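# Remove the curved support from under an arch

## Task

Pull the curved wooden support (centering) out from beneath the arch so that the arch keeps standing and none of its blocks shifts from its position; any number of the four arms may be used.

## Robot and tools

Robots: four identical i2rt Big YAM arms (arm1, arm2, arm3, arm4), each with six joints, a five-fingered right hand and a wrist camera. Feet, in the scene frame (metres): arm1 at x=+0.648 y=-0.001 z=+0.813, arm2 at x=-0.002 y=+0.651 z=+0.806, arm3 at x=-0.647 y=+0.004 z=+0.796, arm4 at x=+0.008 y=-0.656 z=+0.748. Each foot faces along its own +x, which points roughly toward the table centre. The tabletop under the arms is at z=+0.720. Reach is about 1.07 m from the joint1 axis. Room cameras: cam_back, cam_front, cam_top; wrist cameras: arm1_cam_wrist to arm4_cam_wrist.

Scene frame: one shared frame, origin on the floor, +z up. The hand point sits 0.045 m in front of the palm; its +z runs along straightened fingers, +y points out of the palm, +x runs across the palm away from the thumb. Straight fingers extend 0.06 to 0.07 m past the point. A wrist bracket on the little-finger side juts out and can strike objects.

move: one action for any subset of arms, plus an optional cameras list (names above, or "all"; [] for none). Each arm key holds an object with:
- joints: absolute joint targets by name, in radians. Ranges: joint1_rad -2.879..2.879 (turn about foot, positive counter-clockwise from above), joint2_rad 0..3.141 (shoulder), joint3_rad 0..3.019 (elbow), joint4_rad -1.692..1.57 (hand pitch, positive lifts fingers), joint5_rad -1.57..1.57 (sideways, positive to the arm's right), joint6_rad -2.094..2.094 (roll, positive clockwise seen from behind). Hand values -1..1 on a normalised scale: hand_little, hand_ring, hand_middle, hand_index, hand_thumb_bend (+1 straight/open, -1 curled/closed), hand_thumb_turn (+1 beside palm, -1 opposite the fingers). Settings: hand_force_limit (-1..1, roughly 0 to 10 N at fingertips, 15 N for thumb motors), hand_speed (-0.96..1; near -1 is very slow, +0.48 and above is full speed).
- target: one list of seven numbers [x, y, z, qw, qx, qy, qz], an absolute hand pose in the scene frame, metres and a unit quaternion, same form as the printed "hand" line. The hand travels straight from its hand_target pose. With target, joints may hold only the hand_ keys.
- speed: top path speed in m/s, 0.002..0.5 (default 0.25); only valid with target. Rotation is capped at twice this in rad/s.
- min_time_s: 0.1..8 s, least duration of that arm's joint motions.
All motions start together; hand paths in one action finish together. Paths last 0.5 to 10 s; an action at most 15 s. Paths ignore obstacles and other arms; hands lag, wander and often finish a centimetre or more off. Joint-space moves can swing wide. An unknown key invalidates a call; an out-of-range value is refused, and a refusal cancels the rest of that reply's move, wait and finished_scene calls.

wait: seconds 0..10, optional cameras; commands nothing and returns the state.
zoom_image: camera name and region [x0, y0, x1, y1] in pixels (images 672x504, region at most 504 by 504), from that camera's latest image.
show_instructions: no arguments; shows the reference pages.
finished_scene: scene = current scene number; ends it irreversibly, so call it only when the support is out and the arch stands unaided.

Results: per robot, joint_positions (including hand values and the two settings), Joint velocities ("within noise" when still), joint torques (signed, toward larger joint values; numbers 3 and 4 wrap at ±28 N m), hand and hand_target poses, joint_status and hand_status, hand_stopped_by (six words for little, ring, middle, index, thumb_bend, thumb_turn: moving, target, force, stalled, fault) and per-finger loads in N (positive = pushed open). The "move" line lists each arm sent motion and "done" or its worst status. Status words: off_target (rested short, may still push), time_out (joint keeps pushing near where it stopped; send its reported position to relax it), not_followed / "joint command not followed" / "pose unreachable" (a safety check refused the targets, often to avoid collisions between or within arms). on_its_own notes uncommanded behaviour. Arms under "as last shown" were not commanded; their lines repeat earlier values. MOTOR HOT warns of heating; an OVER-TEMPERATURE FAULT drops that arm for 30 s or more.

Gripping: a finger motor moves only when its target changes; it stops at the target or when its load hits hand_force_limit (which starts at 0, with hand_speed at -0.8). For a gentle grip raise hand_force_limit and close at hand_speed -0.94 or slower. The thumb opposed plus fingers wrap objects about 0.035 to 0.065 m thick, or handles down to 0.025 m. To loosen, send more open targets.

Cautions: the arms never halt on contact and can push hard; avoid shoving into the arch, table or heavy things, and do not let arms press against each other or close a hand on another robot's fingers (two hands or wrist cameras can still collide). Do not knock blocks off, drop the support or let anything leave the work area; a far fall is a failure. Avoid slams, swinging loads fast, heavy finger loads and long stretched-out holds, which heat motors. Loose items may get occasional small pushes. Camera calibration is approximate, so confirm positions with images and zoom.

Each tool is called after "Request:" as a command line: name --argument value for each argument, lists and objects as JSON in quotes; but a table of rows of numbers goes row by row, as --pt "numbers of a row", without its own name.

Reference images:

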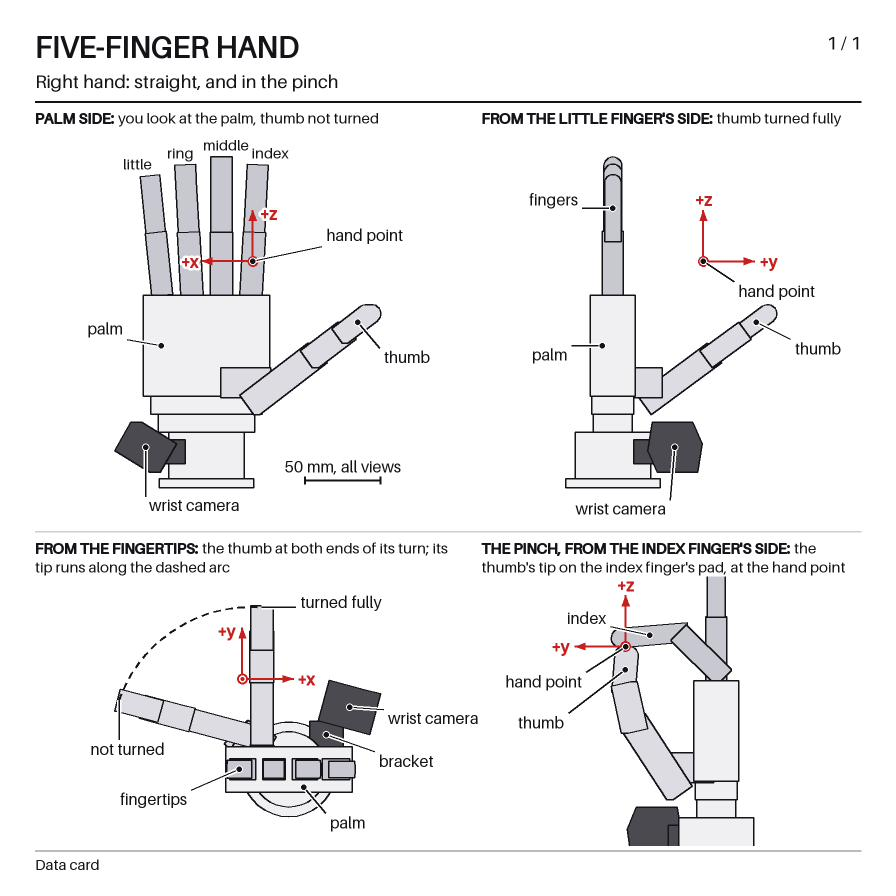

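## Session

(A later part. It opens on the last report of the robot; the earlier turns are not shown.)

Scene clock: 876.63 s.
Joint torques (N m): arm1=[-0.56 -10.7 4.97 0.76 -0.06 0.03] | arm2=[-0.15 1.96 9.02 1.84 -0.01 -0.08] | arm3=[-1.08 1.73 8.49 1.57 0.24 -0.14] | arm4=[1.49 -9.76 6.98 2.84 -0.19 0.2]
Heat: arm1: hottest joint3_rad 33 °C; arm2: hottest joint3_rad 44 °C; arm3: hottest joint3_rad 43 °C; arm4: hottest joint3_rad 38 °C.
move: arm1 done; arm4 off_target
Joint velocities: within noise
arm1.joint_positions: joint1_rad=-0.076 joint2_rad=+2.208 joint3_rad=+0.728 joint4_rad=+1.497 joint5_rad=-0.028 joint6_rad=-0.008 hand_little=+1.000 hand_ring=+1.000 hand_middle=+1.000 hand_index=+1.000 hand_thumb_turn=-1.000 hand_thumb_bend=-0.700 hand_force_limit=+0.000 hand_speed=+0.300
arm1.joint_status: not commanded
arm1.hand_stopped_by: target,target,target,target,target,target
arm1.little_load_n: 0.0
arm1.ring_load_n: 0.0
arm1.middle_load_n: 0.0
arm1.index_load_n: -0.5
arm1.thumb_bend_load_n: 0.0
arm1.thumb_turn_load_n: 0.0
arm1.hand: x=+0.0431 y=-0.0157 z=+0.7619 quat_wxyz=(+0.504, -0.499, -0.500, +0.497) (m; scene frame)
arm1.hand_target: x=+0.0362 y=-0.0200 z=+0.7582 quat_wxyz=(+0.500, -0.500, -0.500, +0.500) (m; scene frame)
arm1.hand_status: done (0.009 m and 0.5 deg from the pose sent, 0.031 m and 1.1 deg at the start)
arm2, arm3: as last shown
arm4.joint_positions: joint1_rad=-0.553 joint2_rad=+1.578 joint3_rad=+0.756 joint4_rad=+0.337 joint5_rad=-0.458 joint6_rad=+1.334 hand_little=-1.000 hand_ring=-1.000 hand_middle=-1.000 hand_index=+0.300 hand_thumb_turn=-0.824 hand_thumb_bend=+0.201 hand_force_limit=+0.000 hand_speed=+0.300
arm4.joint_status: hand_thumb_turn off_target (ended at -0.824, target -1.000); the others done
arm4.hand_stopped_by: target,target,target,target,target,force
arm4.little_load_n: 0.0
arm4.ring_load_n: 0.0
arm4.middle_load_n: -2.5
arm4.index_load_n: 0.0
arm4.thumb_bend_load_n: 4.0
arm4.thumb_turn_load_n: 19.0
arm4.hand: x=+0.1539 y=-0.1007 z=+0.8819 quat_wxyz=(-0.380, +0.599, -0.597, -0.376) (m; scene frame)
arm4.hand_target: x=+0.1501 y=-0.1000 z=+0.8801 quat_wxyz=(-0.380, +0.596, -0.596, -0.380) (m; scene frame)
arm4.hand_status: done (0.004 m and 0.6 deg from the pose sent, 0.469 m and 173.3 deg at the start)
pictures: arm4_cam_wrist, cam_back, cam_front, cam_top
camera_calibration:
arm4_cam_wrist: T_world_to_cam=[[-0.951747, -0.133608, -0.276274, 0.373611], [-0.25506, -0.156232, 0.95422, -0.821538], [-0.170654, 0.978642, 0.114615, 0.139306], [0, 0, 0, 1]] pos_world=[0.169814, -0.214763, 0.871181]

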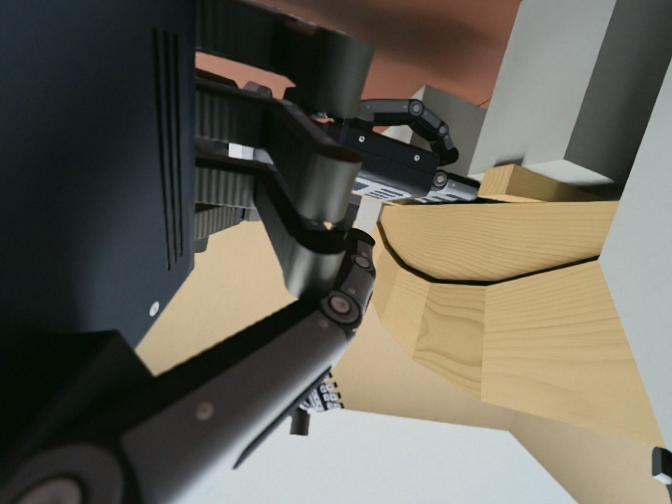

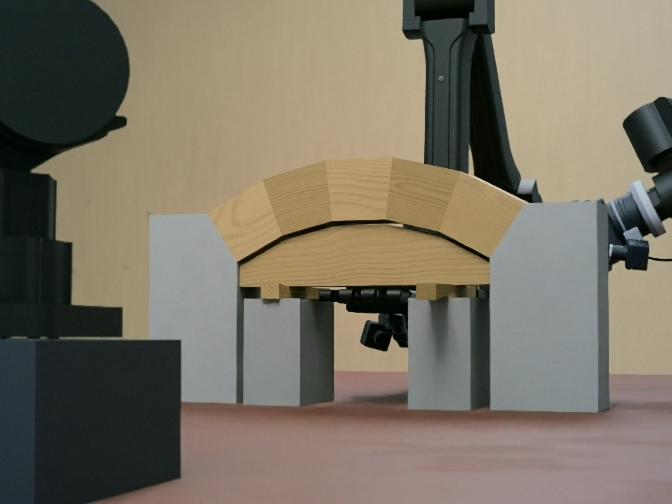

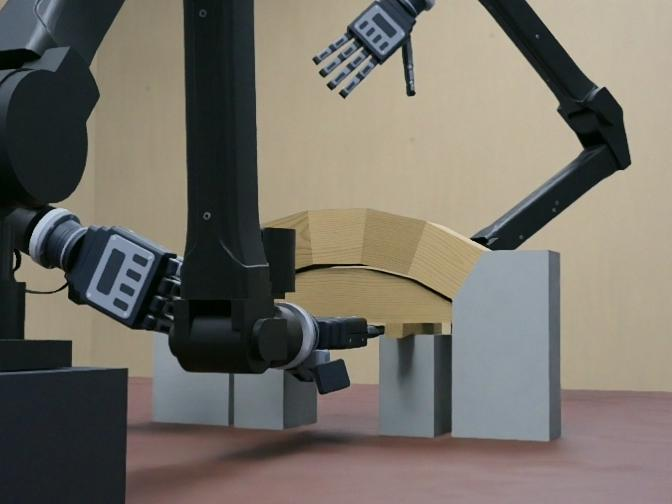

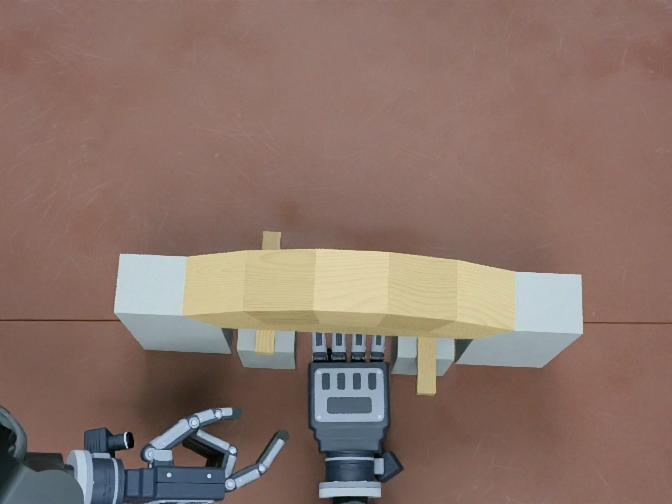

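Request:
move --arm4 '{"joints": {"hand_middle": 0.3}}'

Request:
move --arm4 '{"joints": {"hand_thumb_turn": -0.99}, "target": [0.115, -0.067, 0.845, 0.380, -0.596, 0.596, 0.380], "speed": 0.1}' --cameras '["arm4_cam_wrist", "cam_front", "cam_top"]'

Scene clock: 926.07 s.
Joint torques (N m): arm1=[-0.56 -10.81 4.96 0.77 -0.06 0.03] | arm2=[-0.21 1.9 8.98 1.83 0 -0.09] | arm3=[-1.08 1.73 8.5 1.57 0.25 -0.14] | arm4=[1.9 -7.88 6.98 2.77 -0.19 0.2]
Heat: arm1: hottest joint3_rad 33 °C; arm2: hottest joint3_rad 45 °C; arm3: hottest joint3_rad 43 °C; arm4: hottest joint3_rad 36 °C.
move: arm4 off_target
Joint velocities: within noise
arm1, arm2, arm3: as last shown
arm1.index_load_n: 0.0
arm4.joint_positions: joint1_rad=-0.553 joint2_rad=+1.578 joint3_rad=+0.756 joint4_rad=+0.337 joint5_rad=-0.458 joint6_rad=+1.335 hand_little=-1.000 hand_ring=-1.000 hand_middle=-0.973 hand_index=+0.300 hand_thumb_turn=-0.824 hand_thumb_bend=+0.201 hand_force_limit=+0.000 hand_speed=+0.300
arm4.joint_status: hand_middle off_target (ended at -0.973, target +0.300)
arm4.hand_stopped_by: target,target,stalled,target,target,force
arm4.little_load_n: 0.0
arm4.ring_load_n: 0.0
arm4.middle_load_n: -20.0
arm4.index_load_n: 0.0
arm4.thumb_bend_load_n: 5.0
arm4.thumb_turn_load_n: 19.5
arm4.hand: x=+0.1539 y=-0.1007 z=+0.8820 quat_wxyz=(-0.380, +0.598, -0.597, -0.376) (m; scene frame)
arm4.hand_target: x=+0.1501 y=-0.1000 z=+0.8801 quat_wxyz=(-0.380, +0.596, -0.596, -0.380) (m; scene frame)
arm4.hand_status: not commanded
pictures: none

Scene clock: 927.33 s.
Joint torques (N m): arm1=[-0.21 -11.52 4.79 1.01 -0.54 0.03] | arm2=[-0.21 1.96 8.98 1.81 -0.01 -0.09] | arm3=[-1.08 1.73 8.49 1.57 0.24 -0.14] | arm4=[2.37 -8.59 7.32 2.67 -0.13 0.22]
Heat: arm1: hottest joint3_rad 33 °C; arm2: hottest joint3_rad 45 °C; arm3: hottest joint3_rad 43 °C; arm4: hottest joint3_rad 36 °C.
move: arm4 off_target
Joint velocities: within noise
arm1, arm2, arm3: as last shown
arm1.joint_positions: joint1_rad=-0.082 joint2_rad=+2.217 joint3_rad=+0.728 joint4_rad=+1.491 joint5_rad=-0.018 joint6_rad=-0.008 hand_little=+1.000 hand_ring=+1.000 hand_middle=+1.000 hand_index=+1.000 hand_thumb_turn=-1.000 hand_thumb_bend=-0.700 hand_force_limit=+0.000 hand_speed=+0.300
arm1.hand: x=+0.0445 y=-0.0105 z=+0.7551 quat_wxyz=(+0.504, -0.507, -0.500, +0.490) (m; scene frame)
arm1.hand_target: x=+0.0363 y=-0.0201 z=+0.7582 quat_wxyz=(+0.500, -0.500, -0.500, +0.500) (m; scene frame)
arm4.joint_positions: joint1_rad=-0.456 joint2_rad=+1.687 joint3_rad=+0.756 joint4_rad=+0.461 joint5_rad=-0.362 joint6_rad=+1.389 hand_little=-1.000 hand_ring=-1.000 hand_middle=-0.973 hand_index=+0.300 hand_thumb_turn=-0.824 hand_thumb_bend=+0.201 hand_force_limit=+0.000 hand_speed=+0.300
arm4.joint_status: hand_thumb_turn off_target (ended at -0.824, target -0.990)
arm4.hand_stopped_by: target,target,stalled,target,target,force
arm4.little_load_n: 0.0
arm4.ring_load_n: 0.0
arm4.middle_load_n: -20.5
arm4.index_load_n: -3.5
arm4.thumb_bend_load_n: 5.0
arm4.thumb_turn_load_n: 20.0
arm4.hand: x=+0.1230 y=-0.0741 z=+0.8452 quat_wxyz=(-0.379, +0.596, -0.602, -0.373) (m; scene frame)
arm4.hand_target: x=+0.1150 y=-0.0672 z=+0.8452 quat_wxyz=(-0.380, +0.596, -0.596, -0.380) (m; scene frame)
arm4.hand_status: off_target (0.011 m and 1.0 deg from the pose sent, 0.063 m and 0.5 deg at the start)
pictures: arm4_cam_wrist, cam_front, cam_top
camera_calibration:
arm4_cam_wrist: T_world_to_cam=[[-0.953959, -0.12499, -0.272655, 0.335386], [-0.253789, -0.148117, 0.955852, -0.791095], [-0.159856, 0.98104, 0.109576, 0.115319], [0, 0, 0, 1]] pos_world=[0.137607, -0.188387, 0.834978]

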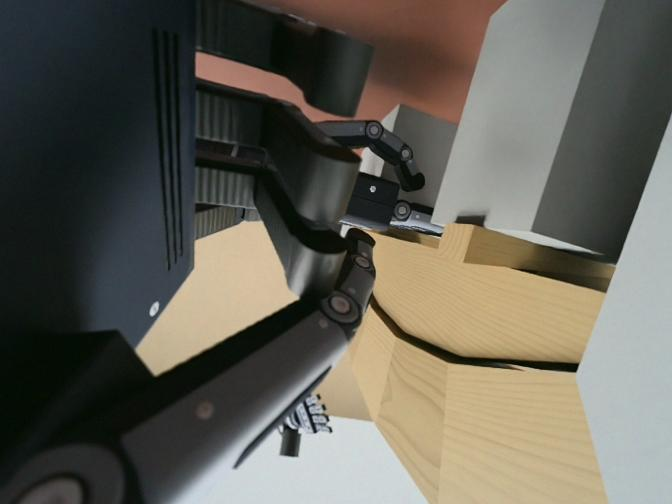

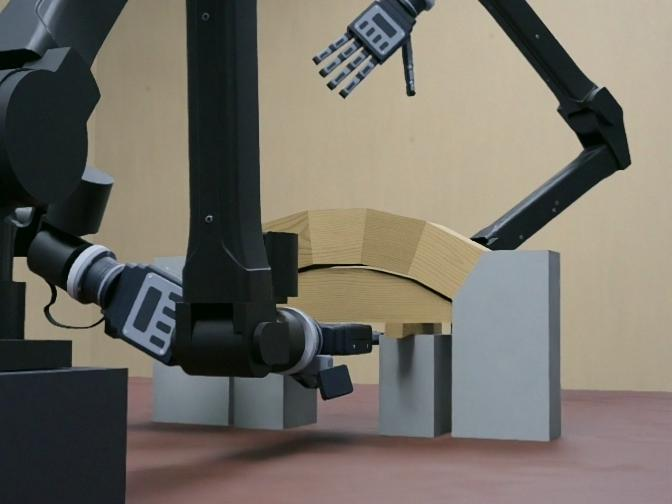

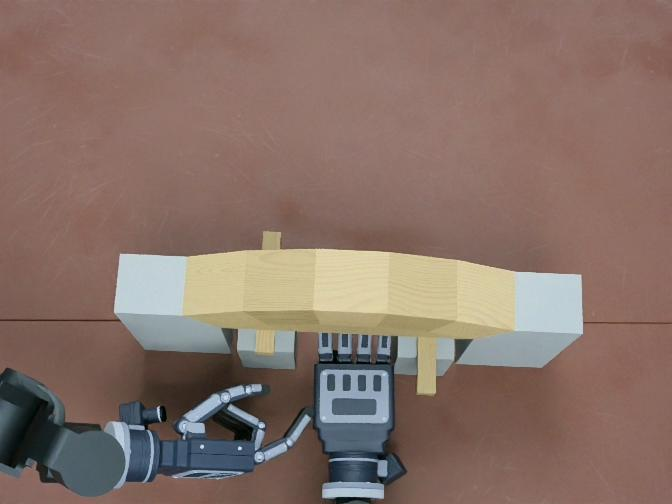

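Request:
move --arm4 '{"target": [0.15, -0.14, 0.88, 0.380, -0.596, 0.596, 0.380], "speed": 0.15, "joints": {"hand_thumb_turn": 0.2, "hand_thumb_bend": 0.9}}'

Request:
move --arm4 '{"joints": {"hand_middle": 0.9}}'

Scene clock: 933.63 s.
Joint torques (N m): arm1=[-0.62 -11.58 4.62 0.99 -0.23 0.03] | arm2=[-0.09 1.96 8.98 1.81 -0.01 -0.08] | arm3=[-1.14 1.73 8.5 1.57 0.24 -0.13] | arm4=[0.56 -9.58 6.61 1.44 -0.36 -0.02]
Heat: arm1: hottest joint3_rad 33 °C; arm2: hottest joint3_rad 45 °C; arm3: hottest joint3_rad 43 °C; arm4: hottest joint3_rad 36 °C.
move: arm4 done
Joint velocities: within noise
arm1: as last shown
arm1.joint_positions: joint1_rad=-0.076 joint2_rad=+2.217 joint3_rad=+0.731 joint4_rad=+1.491 joint5_rad=-0.024 joint6_rad=-0.008 hand_little=+1.000 hand_ring=+1.000 hand_middle=+1.000 hand_index=+1.000 hand_thumb_turn=-1.000 hand_thumb_bend=-0.700 hand_force_limit=+0.000 hand_speed=+0.300
arm1.hand: x=+0.0437 y=-0.0155 z=+0.7558 quat_wxyz=(+0.501, -0.503, -0.502, +0.494) (m; scene frame)
arm1.hand_target: x=+0.0363 y=-0.0199 z=+0.7582 quat_wxyz=(+0.500, -0.500, -0.500, +0.500) (m; scene frame)
arm2.joint_positions: joint1_rad=-0.011 joint2_rad=+0.646 joint3_rad=+1.374 joint4_rad=-1.418 joint5_rad=+0.091 joint6_rad=-0.991 hand_little=+1.000 hand_ring=+1.000 hand_middle=+1.000 hand_index=+1.000 hand_thumb_turn=+1.000 hand_thumb_bend=+1.000 hand_force_limit=+0.000 hand_speed=-0.800
arm2.joint_status: not commanded
arm2.hand_stopped_by: target,target,target,target,target,target
arm2.little_load_n: 0.0
arm2.ring_load_n: 0.0
arm2.middle_load_n: 0.0
arm2.index_load_n: 0.0
arm2.thumb_bend_load_n: 0.0
arm2.thumb_turn_load_n: 0.0
arm2.hand: x=-0.0608 y=+0.4410 z=+1.2592 quat_wxyz=(+0.243, +0.401, -0.810, +0.352) (m; scene frame)
arm2.hand_target: x=-0.0608 y=+0.4412 z=+1.2694 quat_wxyz=(+0.248, +0.398, -0.806, +0.362) (m; scene frame)
arm2.hand_status: not commanded
arm3.joint_positions: joint1_rad=-0.835 joint2_rad=+0.622 joint3_rad=+1.408 joint4_rad=-1.574 joint5_rad=+0.250 joint6_rad=-1.336 hand_little=+1.000 hand_ring=+1.000 hand_middle=+1.000 hand_index=+1.000 hand_thumb_turn=+1.000 hand_thumb_bend=+1.000 hand_force_limit=+0.000 hand_speed=-0.800
arm3.joint_status: not commanded
arm3.hand_stopped_by: target,target,target,target,target,target
arm3.little_load_n: 0.0
arm3.ring_load_n: 0.0
arm3.middle_load_n: 0.0
arm3.index_load_n: 0.0
arm3.thumb_bend_load_n: 0.5
arm3.thumb_turn_load_n: 0.0
arm3.hand: x=-0.5958 y=-0.1853 z=+1.2645 quat_wxyz=(+0.223, +0.772, -0.498, +0.325) (m; scene frame)
arm3.hand_target: x=-0.5961 y=-0.1847 z=+1.2728 quat_wxyz=(+0.225, +0.768, -0.497, +0.335) (m; scene frame)
arm3.hand_status: not commanded
arm4.joint_positions: joint1_rad=-0.590 joint2_rad=+1.523 joint3_rad=+0.663 joint4_rad=+0.377 joint5_rad=-0.498 joint6_rad=+1.332 hand_little=-1.000 hand_ring=-1.000 hand_middle=-0.971 hand_index=+0.300 hand_thumb_turn=+0.200 hand_thumb_bend=+0.900 hand_force_limit=+0.000 hand_speed=+0.300
arm4.joint_status: all done
arm4.hand_stopped_by: target,target,stalled,target,target,target
arm4.little_load_n: 0.0
arm4.ring_load_n: 0.0
arm4.middle_load_n: 0.5
arm4.index_load_n: 0.0
arm4.thumb_bend_load_n: 0.0
arm4.thumb_turn_load_n: 0.0
arm4.hand: x=+0.1501 y=-0.1349 z=+0.8793 quat_wxyz=(-0.379, +0.594, -0.597, -0.383) (m; scene frame)
arm4.hand_target: x=+0.1500 y=-0.1400 z=+0.8798 quat_wxyz=(-0.380, +0.596, -0.596, -0.380) (m; scene frame)
arm4.hand_status: done (0.005 m and 0.5 deg from the pose sent, 0.079 m and 1.0 deg at the start)
pictures: none

Scene clock: 934.63 s.
Joint torques (N m): arm1=[-0.62 -11.58 4.63 1.01 -0.24 0.03] | arm2=[-0.26 1.96 9.01 1.81 0 -0.08] | arm3=[-1.14 1.79 8.49 1.57 0.24 -0.13] | arm4=[0.15 -9.35 6.63 1.43 -0.36 -0.04]
Heat: arm1: hottest joint3_rad 33 °C; arm2: hottest joint3_rad 45 °C; arm3: hottest joint3_rad 43 °C; arm4: hottest joint3_rad 36 °C.
move: arm4 done
Joint velocities: within noise
arm1, arm2, arm3: as last shown
arm1.thumb_bend_load_n: 0.5
arm2.index_load_n: -0.5
arm3.thumb_bend_load_n: 0.0
arm4.joint_positions: joint1_rad=-0.590 joint2_rad=+1.523 joint3_rad=+0.663 joint4_rad=+0.376 joint5_rad=-0.499 joint6_rad=+1.331 hand_little=-1.000 hand_ring=-1.000 hand_middle=+0.900 hand_index=+0.300 hand_thumb_turn=+0.200 hand_thumb_bend=+0.900 hand_force_limit=+0.000 hand_speed=+0.300
arm4.joint_status: all done
arm4.hand_stopped_by: target,target,target,target,target,target
arm4.little_load_n: 0.0
arm4.ring_load_n: 0.0
arm4.middle_load_n: -0.5
arm4.index_load_n: 0.5
arm4.thumb_bend_load_n: 0.0
arm4.thumb_turn_load_n: 0.0
arm4.hand: x=+0.1500 y=-0.1350 z=+0.8791 quat_wxyz=(-0.379, +0.594, -0.597, -0.383) (m; scene frame)
arm4.hand_target: x=+0.1500 y=-0.1400 z=+0.8798 quat_wxyz=(-0.380, +0.596, -0.596, -0.380) (m; scene frame)
arm4.hand_status: not commanded
pictures: none

Request:
move --arm1 '{"target": [0.036, -0.014, 0.766, 0.5, -0.5, -0.5, 0.5], "speed": 0.05}' --cameras '["arm4_cam_wrist", "cam_front", "cam_top", "cam_back"]'

Request:
zoom_image --camera "cam_back" --region '[220, 200, 520, 340]'

Request:
zoom_image --camera "cam_front" --region '[220, 250, 480, 400]'

Scene clock: 949.97 s.
Joint torques (N m): arm1=[-1.61 -13.63 3.92 0.75 -0.24 0.03] | arm2=[-0.21 1.96 8.98 1.81 0 -0.08] | arm3=[-1.14 1.73 8.5 1.55 0.24 -0.14] | arm4=[-0.32 -8.94 6.76 1.39 -0.33 -0.02]
Heat: arm1: hottest joint3_rad 33 °C; arm2: hottest joint3_rad 45 °C; arm3: hottest joint3_rad 43 °C; arm4: hottest joint3_rad 35 °C.
move: arm1 off_target
Joint velocities: within noise
arm1.joint_positions: joint1_rad=-0.076 joint2_rad=+2.217 joint3_rad=+0.731 joint4_rad=+1.479 joint5_rad=-0.039 joint6_rad=-0.008 hand_little=+1.000 hand_ring=+1.000 hand_middle=+1.000 hand_index=+1.000 hand_thumb_turn=-1.000 hand_thumb_bend=-0.700 hand_force_limit=+0.000 hand_speed=+0.300
arm1.joint_status: not commanded
arm1.hand_stopped_by: target,target,target,target,target,target
arm1.little_load_n: 0.0
arm1.ring_load_n: 0.0
arm1.middle_load_n: 0.0
arm1.index_load_n: 0.0
arm1.thumb_bend_load_n: 0.0
arm1.thumb_turn_load_n: 0.0
arm1.hand: x=+0.0449 y=-0.0180 z=+0.7528 quat_wxyz=(+0.495, -0.502, -0.508, +0.494) (m; scene frame)
arm1.hand_target: x=+0.0363 y=-0.0141 z=+0.7660 quat_wxyz=(+0.500, -0.500, -0.500, +0.500) (m; scene frame)
arm1.hand_status: off_target (0.016 m and 1.3 deg from the pose sent, 0.013 m and 0.9 deg at the start)
arm2, arm3, arm4: as last shown
arm2.index_load_n: 0.0
arm3.thumb_bend_load_n: -0.5
arm4.middle_load_n: 0.0
arm4.index_load_n: 0.0
arm4.thumb_turn_load_n: -0.5
pictures: arm4_cam_wrist, cam_back, cam_front, cam_top
camera_calibration:
arm4_cam_wrist: T_world_to_cam=[[-0.955016, -0.130986, -0.266059, 0.356368], [-0.243259, -0.167127, 0.955455, -0.829517], [-0.169616, 0.977196, 0.127745, 0.160659], [0, 0, 0, 1]] pos_world=[0.165801, -0.24895, 0.866857]

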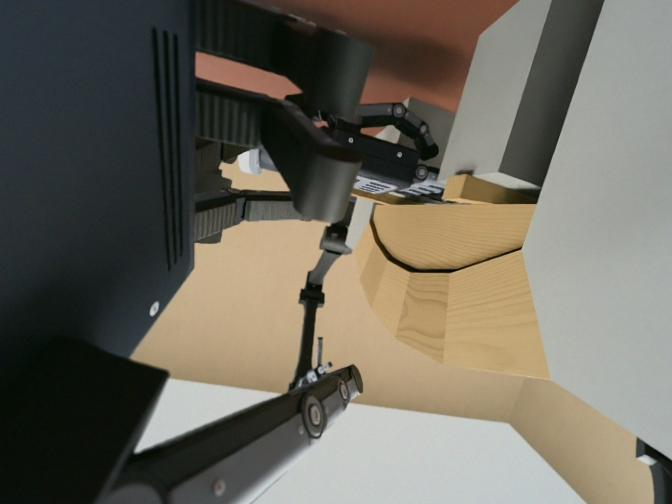

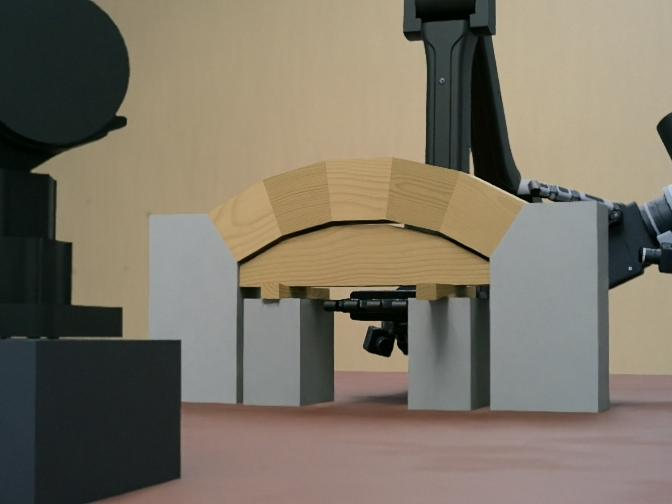

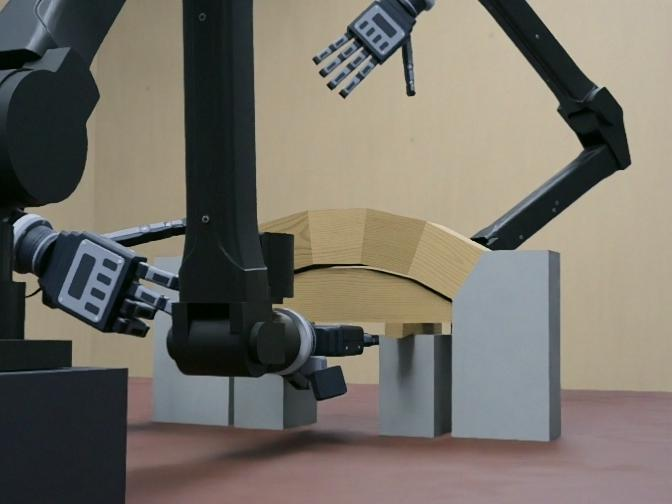

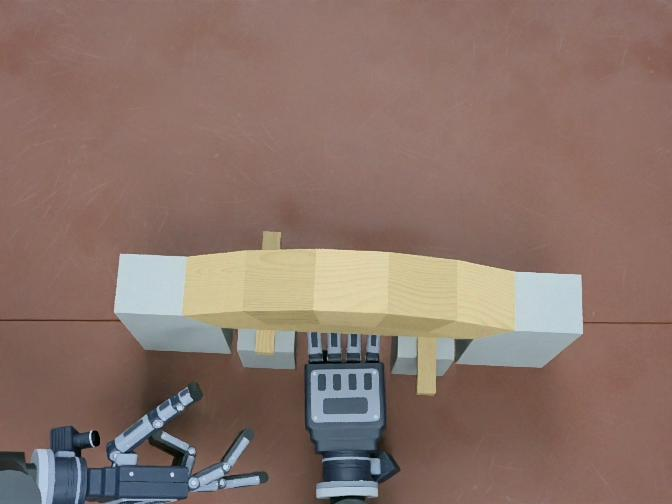

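Scaled by 1.680.

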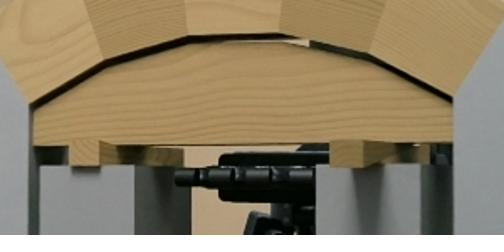

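Scaled by 1.938.

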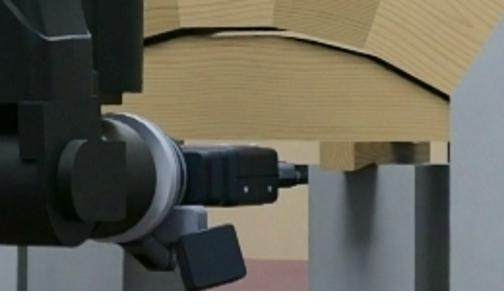

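Request:
move --arm1 '{"target": [0.036, -0.014, 0.776, 0.5, -0.5, -0.5, 0.5], "speed": 0.05}' --cameras '["cam_back", "cam_top"]'

Request:
zoom_image --camera "cam_back" --region '[220, 200, 520, 340]'

Scene clock: 963.50 s.
Joint torques (N m): arm1=[-1.61 -13.74 3.37 0.77 -0.24 0.02] | arm2=[-0.26 1.96 9.01 1.83 -0.01 -0.08] | arm3=[-1.14 1.73 8.49 1.57 0.24 -0.14] | arm4=[-0.44 -8.29 6.52 1.35 -0.37 0.03]
Heat: arm1: hottest joint3_rad 33 °C; arm2: hottest joint3_rad 45 °C; arm3: hottest joint3_rad 43 °C; arm4: hottest joint3_rad 34 °C.
move: arm1 off_target
Joint velocities: within noise
arm1.joint_positions: joint1_rad=-0.076 joint2_rad=+2.186 joint3_rad=+0.731 joint4_rad=+1.456 joint5_rad=-0.039 joint6_rad=-0.007 hand_little=+1.000 hand_ring=+1.000 hand_middle=+1.000 hand_index=+1.000 hand_thumb_turn=-1.000 hand_thumb_bend=-0.700 hand_force_limit=+0.000 hand_speed=+0.300
arm1.joint_status: not commanded
arm1.hand_stopped_by: target,target,target,target,target,target
arm1.little_load_n: 0.0
arm1.ring_load_n: 0.0
arm1.middle_load_n: 0.0
arm1.index_load_n: 0.0
arm1.thumb_bend_load_n: 0.0
arm1.thumb_turn_load_n: 0.0
arm1.hand: x=+0.0408 y=-0.0179 z=+0.7644 quat_wxyz=(+0.497, -0.500, -0.507, +0.496) (m; scene frame)
arm1.hand_target: x=+0.0361 y=-0.0141 z=+0.7759 quat_wxyz=(+0.500, -0.500, -0.500, +0.500) (m; scene frame)
arm1.hand_status: off_target (0.013 m and 0.9 deg from the pose sent, 0.025 m and 1.3 deg at the start)
arm2, arm3, arm4: as last shown
arm3.thumb_bend_load_n: 0.0
arm4.thumb_turn_load_n: 0.0
pictures: cam_back, cam_top

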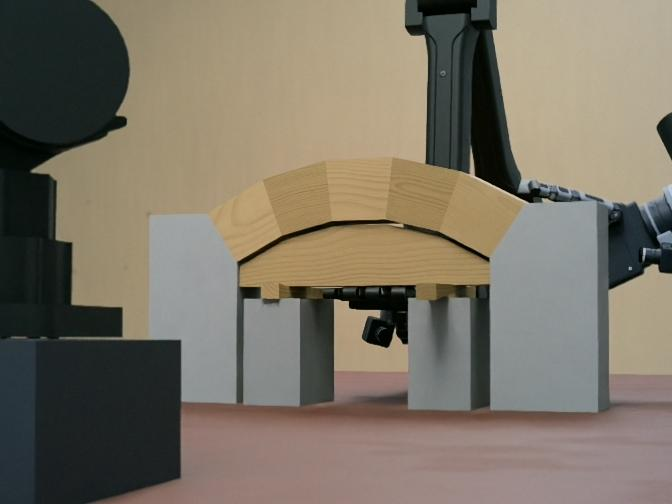

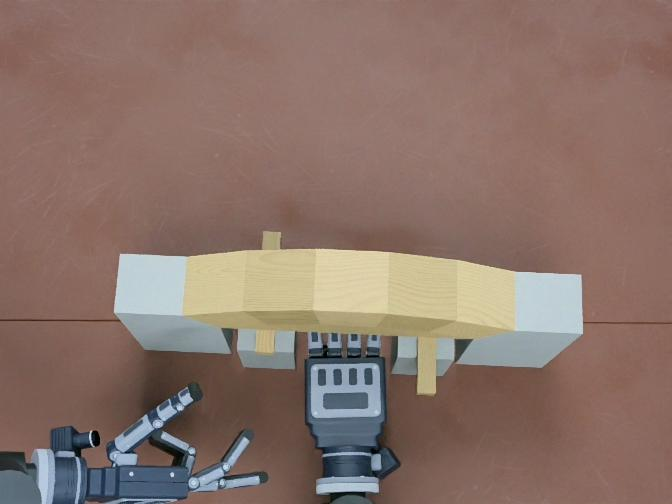

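Scaled by 1.680.

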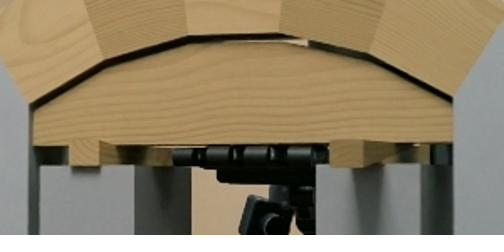

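Request:
move --arm1 '{"target": [0.036, -0.014, 0.782, 0.5, -0.5, -0.5, 0.5], "speed": 0.05}' --cameras '["cam_back", "cam_front"]'

Request:
zoom_image --camera "cam_back" --region '[220, 200, 520, 340]'

Request:
zoom_image --camera "cam_back" --region '[400, 275, 500, 315]'

Scene clock: 973.10 s.
Joint torques (N m): arm1=[-1.61 -14.45 3 0.95 -0.23 -0.01] | arm2=[-0.09 1.96 9.01 1.8 -0.01 -0.08] | arm3=[-1.14 1.73 8.49 1.57 0.24 -0.14] | arm4=[0.26 -9.05 6.46 1.44 -0.4 0.04]
Heat: arm1: hottest joint3_rad 33 °C; arm2: hottest joint3_rad 45 °C; arm3: hottest joint3_rad 43 °C; arm4: hottest joint3_rad 34 °C.
move: arm1 off_target
Joint velocities: within noise
arm1.joint_positions: joint1_rad=-0.076 joint2_rad=+2.176 joint3_rad=+0.731 joint4_rad=+1.437 joint5_rad=-0.039 joint6_rad=-0.005 hand_little=+1.000 hand_ring=+1.000 hand_middle=+1.000 hand_index=+1.000 hand_thumb_turn=-1.000 hand_thumb_bend=-0.700 hand_force_limit=+0.000 hand_speed=+0.300
arm1.joint_status: not commanded
arm1.hand_stopped_by: target,target,target,target,target,target
arm1.little_load_n: -0.5
arm1.ring_load_n: 0.0
arm1.middle_load_n: 0.0
arm1.index_load_n: 0.0
arm1.thumb_bend_load_n: 0.0
arm1.thumb_turn_load_n: 0.0
arm1.hand: x=+0.0402 y=-0.0180 z=+0.7654 quat_wxyz=(+0.494, -0.503, -0.508, +0.495) (m; scene frame)
arm1.hand_target: x=+0.0361 y=-0.0141 z=+0.7817 quat_wxyz=(+0.500, -0.500, -0.500, +0.500) (m; scene frame)
arm1.hand_status: off_target (0.018 m and 1.4 deg from the pose sent, 0.019 m and 0.9 deg at the start)
arm2, arm3, arm4: as last shown
arm4.thumb_bend_load_n: -0.5
pictures: cam_back, cam_front

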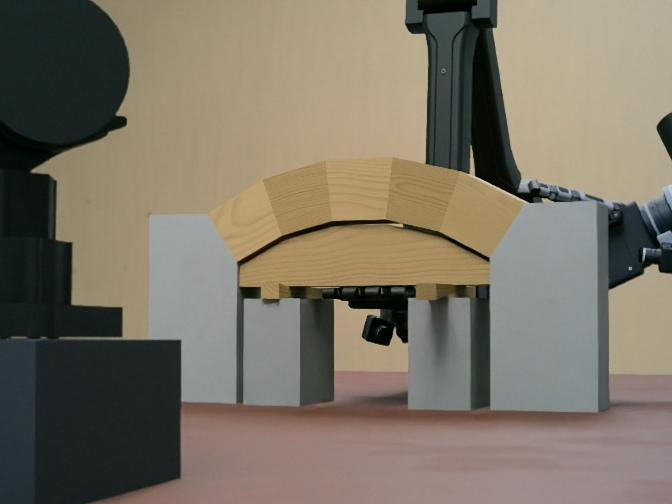

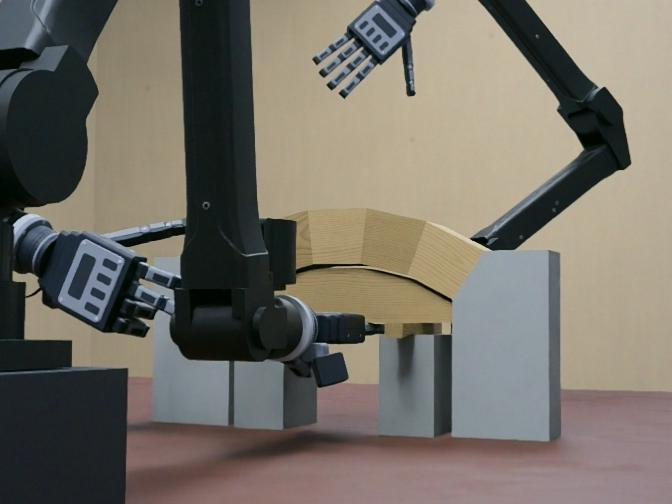

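Scaled by 1.680.

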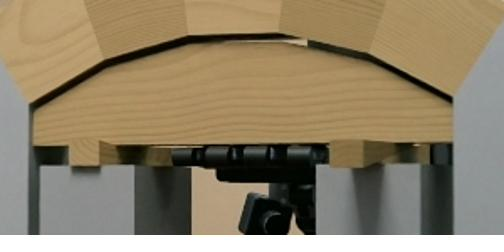

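Scaled by 5.040.

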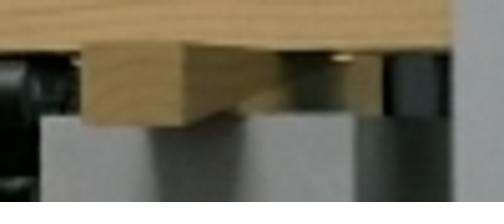

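Request:
move --arm1 '{"target": [0.036, -0.014, 0.789, 0.5, -0.5, -0.5, 0.5], "speed": 0.05}' --cameras '["cam_back", "cam_front"]'

Request:
zoom_image --camera "cam_back" --region '[220, 200, 520, 340]'

Request:
zoom_image --camera "cam_back" --region '[400, 275, 500, 315]'

Request:
zoom_image --camera "cam_back" --region '[300, 200, 420, 250]'

Scene clock: 983.77 s.
Joint torques (N m): arm1=[-1.67 -14.8 3.23 1.17 -0.23 -0.04] | arm2=[-0.21 1.96 8.99 1.84 -0.01 -0.08] | arm3=[-1.14 1.73 8.49 1.57 0.24 -0.14] | arm4=[1.26 -8.7 6.42 1.66 -0.38 -0.03]
Heat: arm1: hottest joint3_rad 33 °C; arm2: hottest joint3_rad 45 °C; arm3: hottest joint3_rad 43 °C; arm4: hottest joint3_rad 33 °C.
move: arm1 off_target
Joint velocities: within noise
arm1.joint_positions: joint1_rad=-0.076 joint2_rad=+2.159 joint3_rad=+0.723 joint4_rad=+1.415 joint5_rad=-0.039 joint6_rad=-0.001 hand_little=+1.000 hand_ring=+1.000 hand_middle=+1.000 hand_index=+1.000 hand_thumb_turn=-1.000 hand_thumb_bend=-0.700 hand_force_limit=+0.000 hand_speed=+0.300
arm1.joint_status: not commanded
arm1.hand_stopped_by: target,target,target,target,target,target
arm1.little_load_n: -0.5
arm1.ring_load_n: 0.0
arm1.middle_load_n: 0.0
arm1.index_load_n: 0.0
arm1.thumb_bend_load_n: 0.0
arm1.thumb_turn_load_n: 0.0
arm1.hand: x=+0.0421 y=-0.0183 z=+0.7672 quat_wxyz=(+0.490, -0.507, -0.510, +0.493) (m; scene frame)
arm1.hand_target: x=+0.0361 y=-0.0142 z=+0.7888 quat_wxyz=(+0.500, -0.500, -0.500, +0.500) (m; scene frame)
arm1.hand_status: off_target (0.023 m and 2.1 deg from the pose sent, 0.024 m and 1.3 deg at the start)
arm2, arm3, arm4: as last shown
arm2.index_load_n: 0.5
arm3.index_load_n: -0.5
arm4.thumb_turn_load_n: -0.5
pictures: cam_back, cam_front

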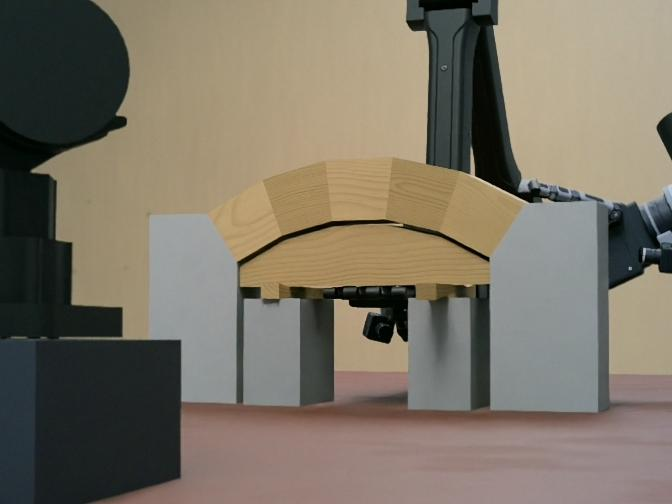

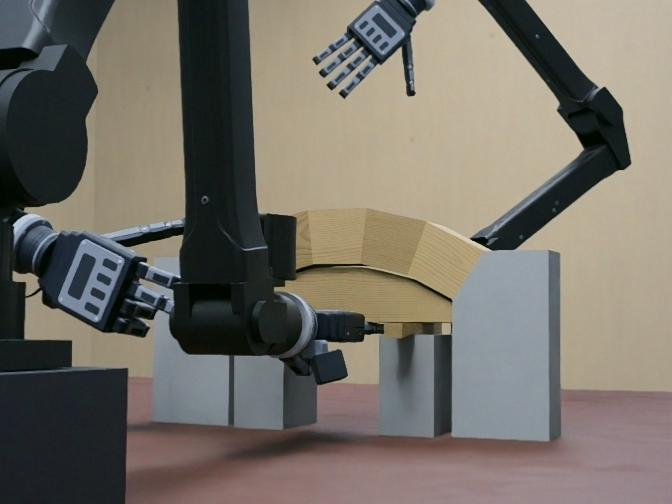

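Scaled by 1.680.

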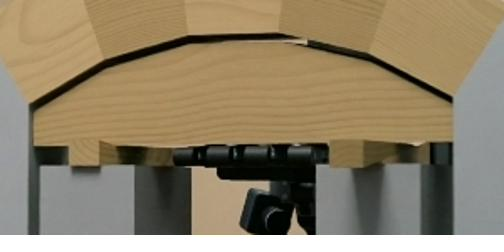

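Scaled by 5.040.

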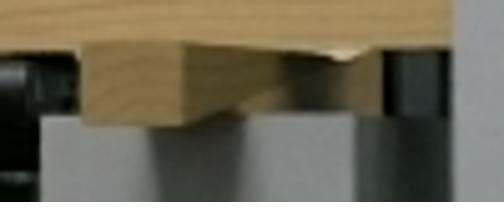

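Scaled by 4.200.

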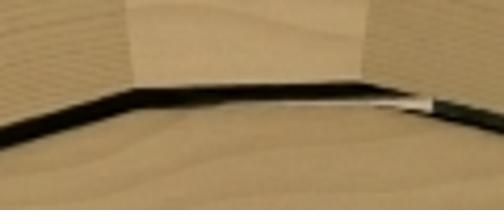

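Request:
move --arm1 '{"target": [0.036, -0.014, 0.788, 0.51715, -0.48225, -0.48225, 0.51715], "speed": 0.05}' --cameras '["cam_back", "cam_front"]'

Request:
zoom_image --camera "cam_back" --region '[220, 200, 520, 340]'

Request:
zoom_image --camera "cam_back" --region '[400, 275, 500, 315]'

Request:
zoom_image --camera "cam_back" --region '[300, 200, 420, 250]'

Request:
zoom_image --camera "cam_back" --region '[230, 275, 330, 315]'

Scene clock: 999.50 s.
Joint torques (N m): arm1=[-1.67 -12.4 3.56 3 -0.23 -0.04] | arm2=[-0.21 2.02 8.96 1.83 -0.01 -0.09] | arm3=[-1.14 1.79 8.5 1.57 0.24 -0.14] | arm4=[0.09 -9.35 6.42 1.51 -0.41 -0.03]
Heat: arm1: hottest joint2_rad 33 °C; arm2: hottest joint3_rad 45 °C; arm3: hottest joint3_rad 43 °C; arm4: hottest joint3_rad 33 °C.
move: arm1 off_target
Joint velocities: within noise
arm1.joint_positions: joint1_rad=-0.076 joint2_rad=+2.192 joint3_rad=+0.723 joint4_rad=+1.485 joint5_rad=-0.039 joint6_rad=+0.001 hand_little=+1.000 hand_ring=+1.000 hand_middle=+1.000 hand_index=+1.000 hand_thumb_turn=-1.000 hand_thumb_bend=-0.700 hand_force_limit=+0.000 hand_speed=+0.300
arm1.joint_status: not commanded
arm1.hand_stopped_by: target,target,target,target,target,target
arm1.little_load_n: -0.5
arm1.ring_load_n: -0.5
arm1.middle_load_n: -0.5
arm1.index_load_n: -0.5
arm1.thumb_bend_load_n: 0.5
arm1.thumb_turn_load_n: 0.0
arm1.hand: x=+0.0434 y=-0.0183 z=+0.7667 quat_wxyz=(+0.499, -0.498, -0.501, +0.502) (m; scene frame)
arm1.hand_target: x=+0.0364 y=-0.0140 z=+0.7877 quat_wxyz=(+0.517, -0.482, -0.483, +0.517) (m; scene frame)
arm1.hand_status: off_target (0.023 m and 3.9 deg from the pose sent, 0.022 m and 6.1 deg at the start)
arm2, arm3, arm4: as last shown
arm2.ring_load_n: -0.5
arm2.index_load_n: 0.0
arm3.index_load_n: 0.0
arm4.thumb_turn_load_n: 0.0
pictures: cam_back, cam_front

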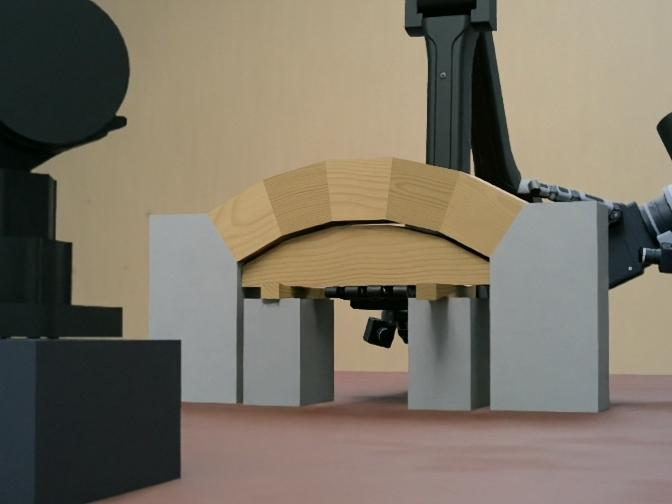

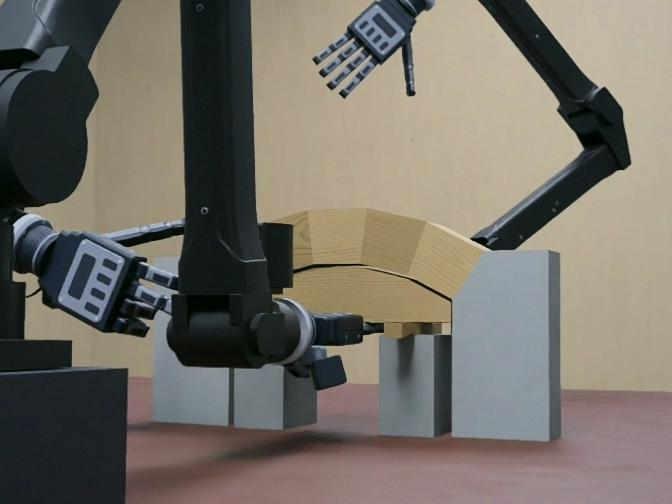

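Scaled by 1.680.

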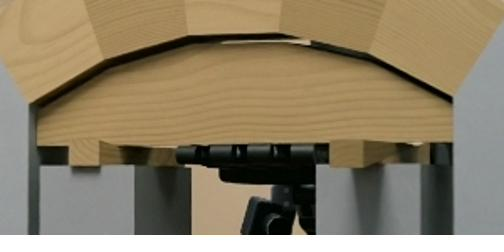

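Scaled by 5.040.

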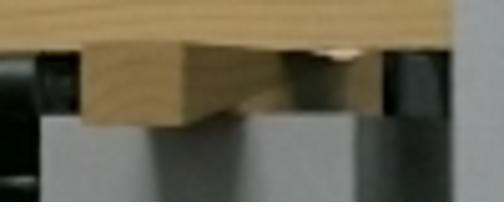

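Scaled by 4.200.

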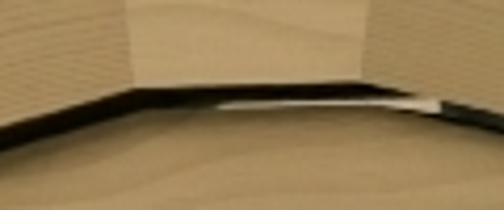

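Scaled by 5.040.

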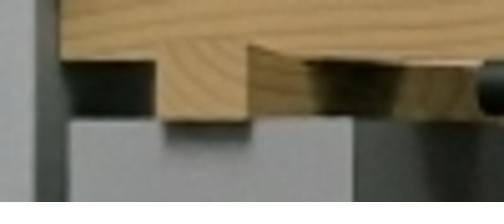

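Request:
move --arm1 '{"target": [0.036, -0.014, 0.794, 0.51715, -0.48225, -0.48225, 0.51715], "speed": 0.05}' --cameras '["cam_back", "cam_front"]'

Request:
zoom_image --camera "cam_back" --region '[220, 200, 520, 340]'

Request:
zoom_image --camera "cam_back" --region '[400, 275, 500, 315]'

Request:
zoom_image --camera "cam_back" --region '[230, 275, 330, 315]'

Request:
zoom_image --camera "cam_front" --region '[370, 290, 470, 350]'

Scene clock: 1010.93 s.
Joint torques (N m): arm1=[-1.61 -13.92 3.18 2.58 -0.23 -0.04] | arm2=[-0.26 1.96 9.01 1.83 0 -0.08] | arm3=[-1.14 1.73 8.49 1.57 0.25 -0.14] | arm4=[-0.03 -8.7 6.38 1.5 -0.35 0.03]
Heat: arm1: hottest joint2_rad 33 °C; arm2: hottest joint3_rad 45 °C; arm3: hottest joint3_rad 43 °C; arm4: hottest joint3_rad 33 °C.
move: arm1 off_target
Joint velocities: within noise
arm1.joint_positions: joint1_rad=-0.076 joint2_rad=+2.192 joint3_rad=+0.722 joint4_rad=+1.486 joint5_rad=-0.039 joint6_rad=+0.001 hand_little=+1.000 hand_ring=+1.000 hand_middle=+1.000 hand_index=+1.000 hand_thumb_turn=-1.000 hand_thumb_bend=-0.700 hand_force_limit=+0.000 hand_speed=+0.300
arm1.joint_status: not commanded
arm1.hand_stopped_by: target,target,target,target,target,target
arm1.little_load_n: -1.0
arm1.ring_load_n: -0.5
arm1.middle_load_n: 0.0
arm1.index_load_n: -0.5
arm1.thumb_bend_load_n: 0.5
arm1.thumb_turn_load_n: -0.5
arm1.hand: x=+0.0439 y=-0.0184 z=+0.7665 quat_wxyz=(+0.498, -0.499, -0.501, +0.502) (m; scene frame)
arm1.hand_target: x=+0.0363 y=-0.0140 z=+0.7936 quat_wxyz=(+0.517, -0.482, -0.482, +0.517) (m; scene frame)
arm1.hand_status: off_target (0.029 m and 4.0 deg from the pose sent, 0.029 m and 3.9 deg at the start)
arm2, arm3, arm4: as last shown
arm2.ring_load_n: 0.0
arm2.index_load_n: -0.5
arm4.thumb_bend_load_n: 0.0
pictures: cam_back, cam_front

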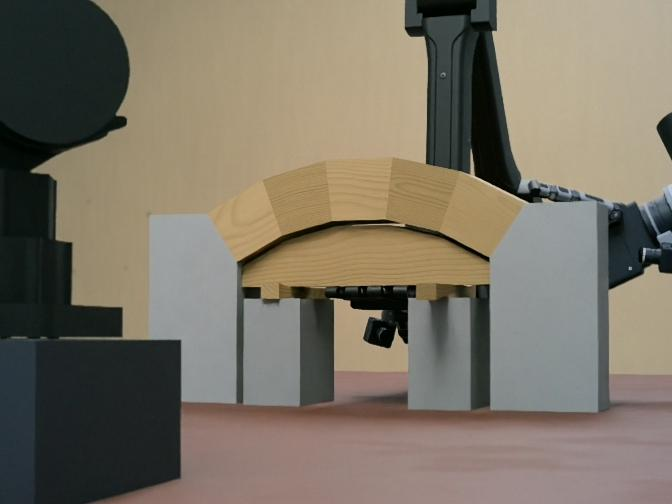

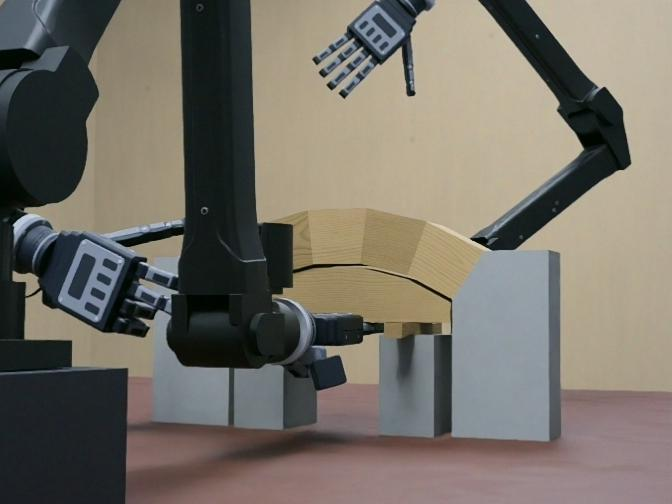

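Scaled by 1.680.

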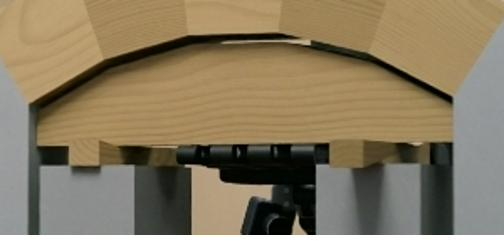

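Scaled by 5.040.

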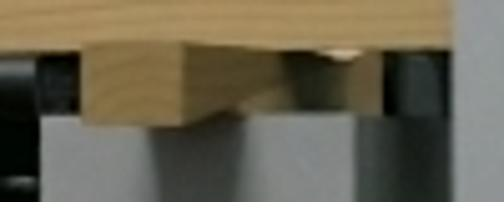

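Scaled by 5.040.

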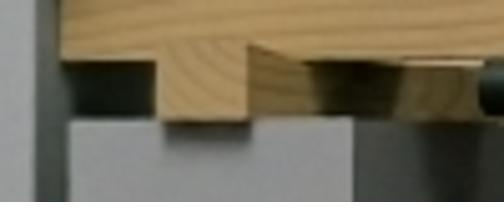

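Scaled by 5.040.

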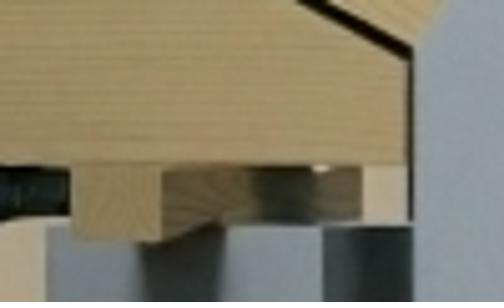

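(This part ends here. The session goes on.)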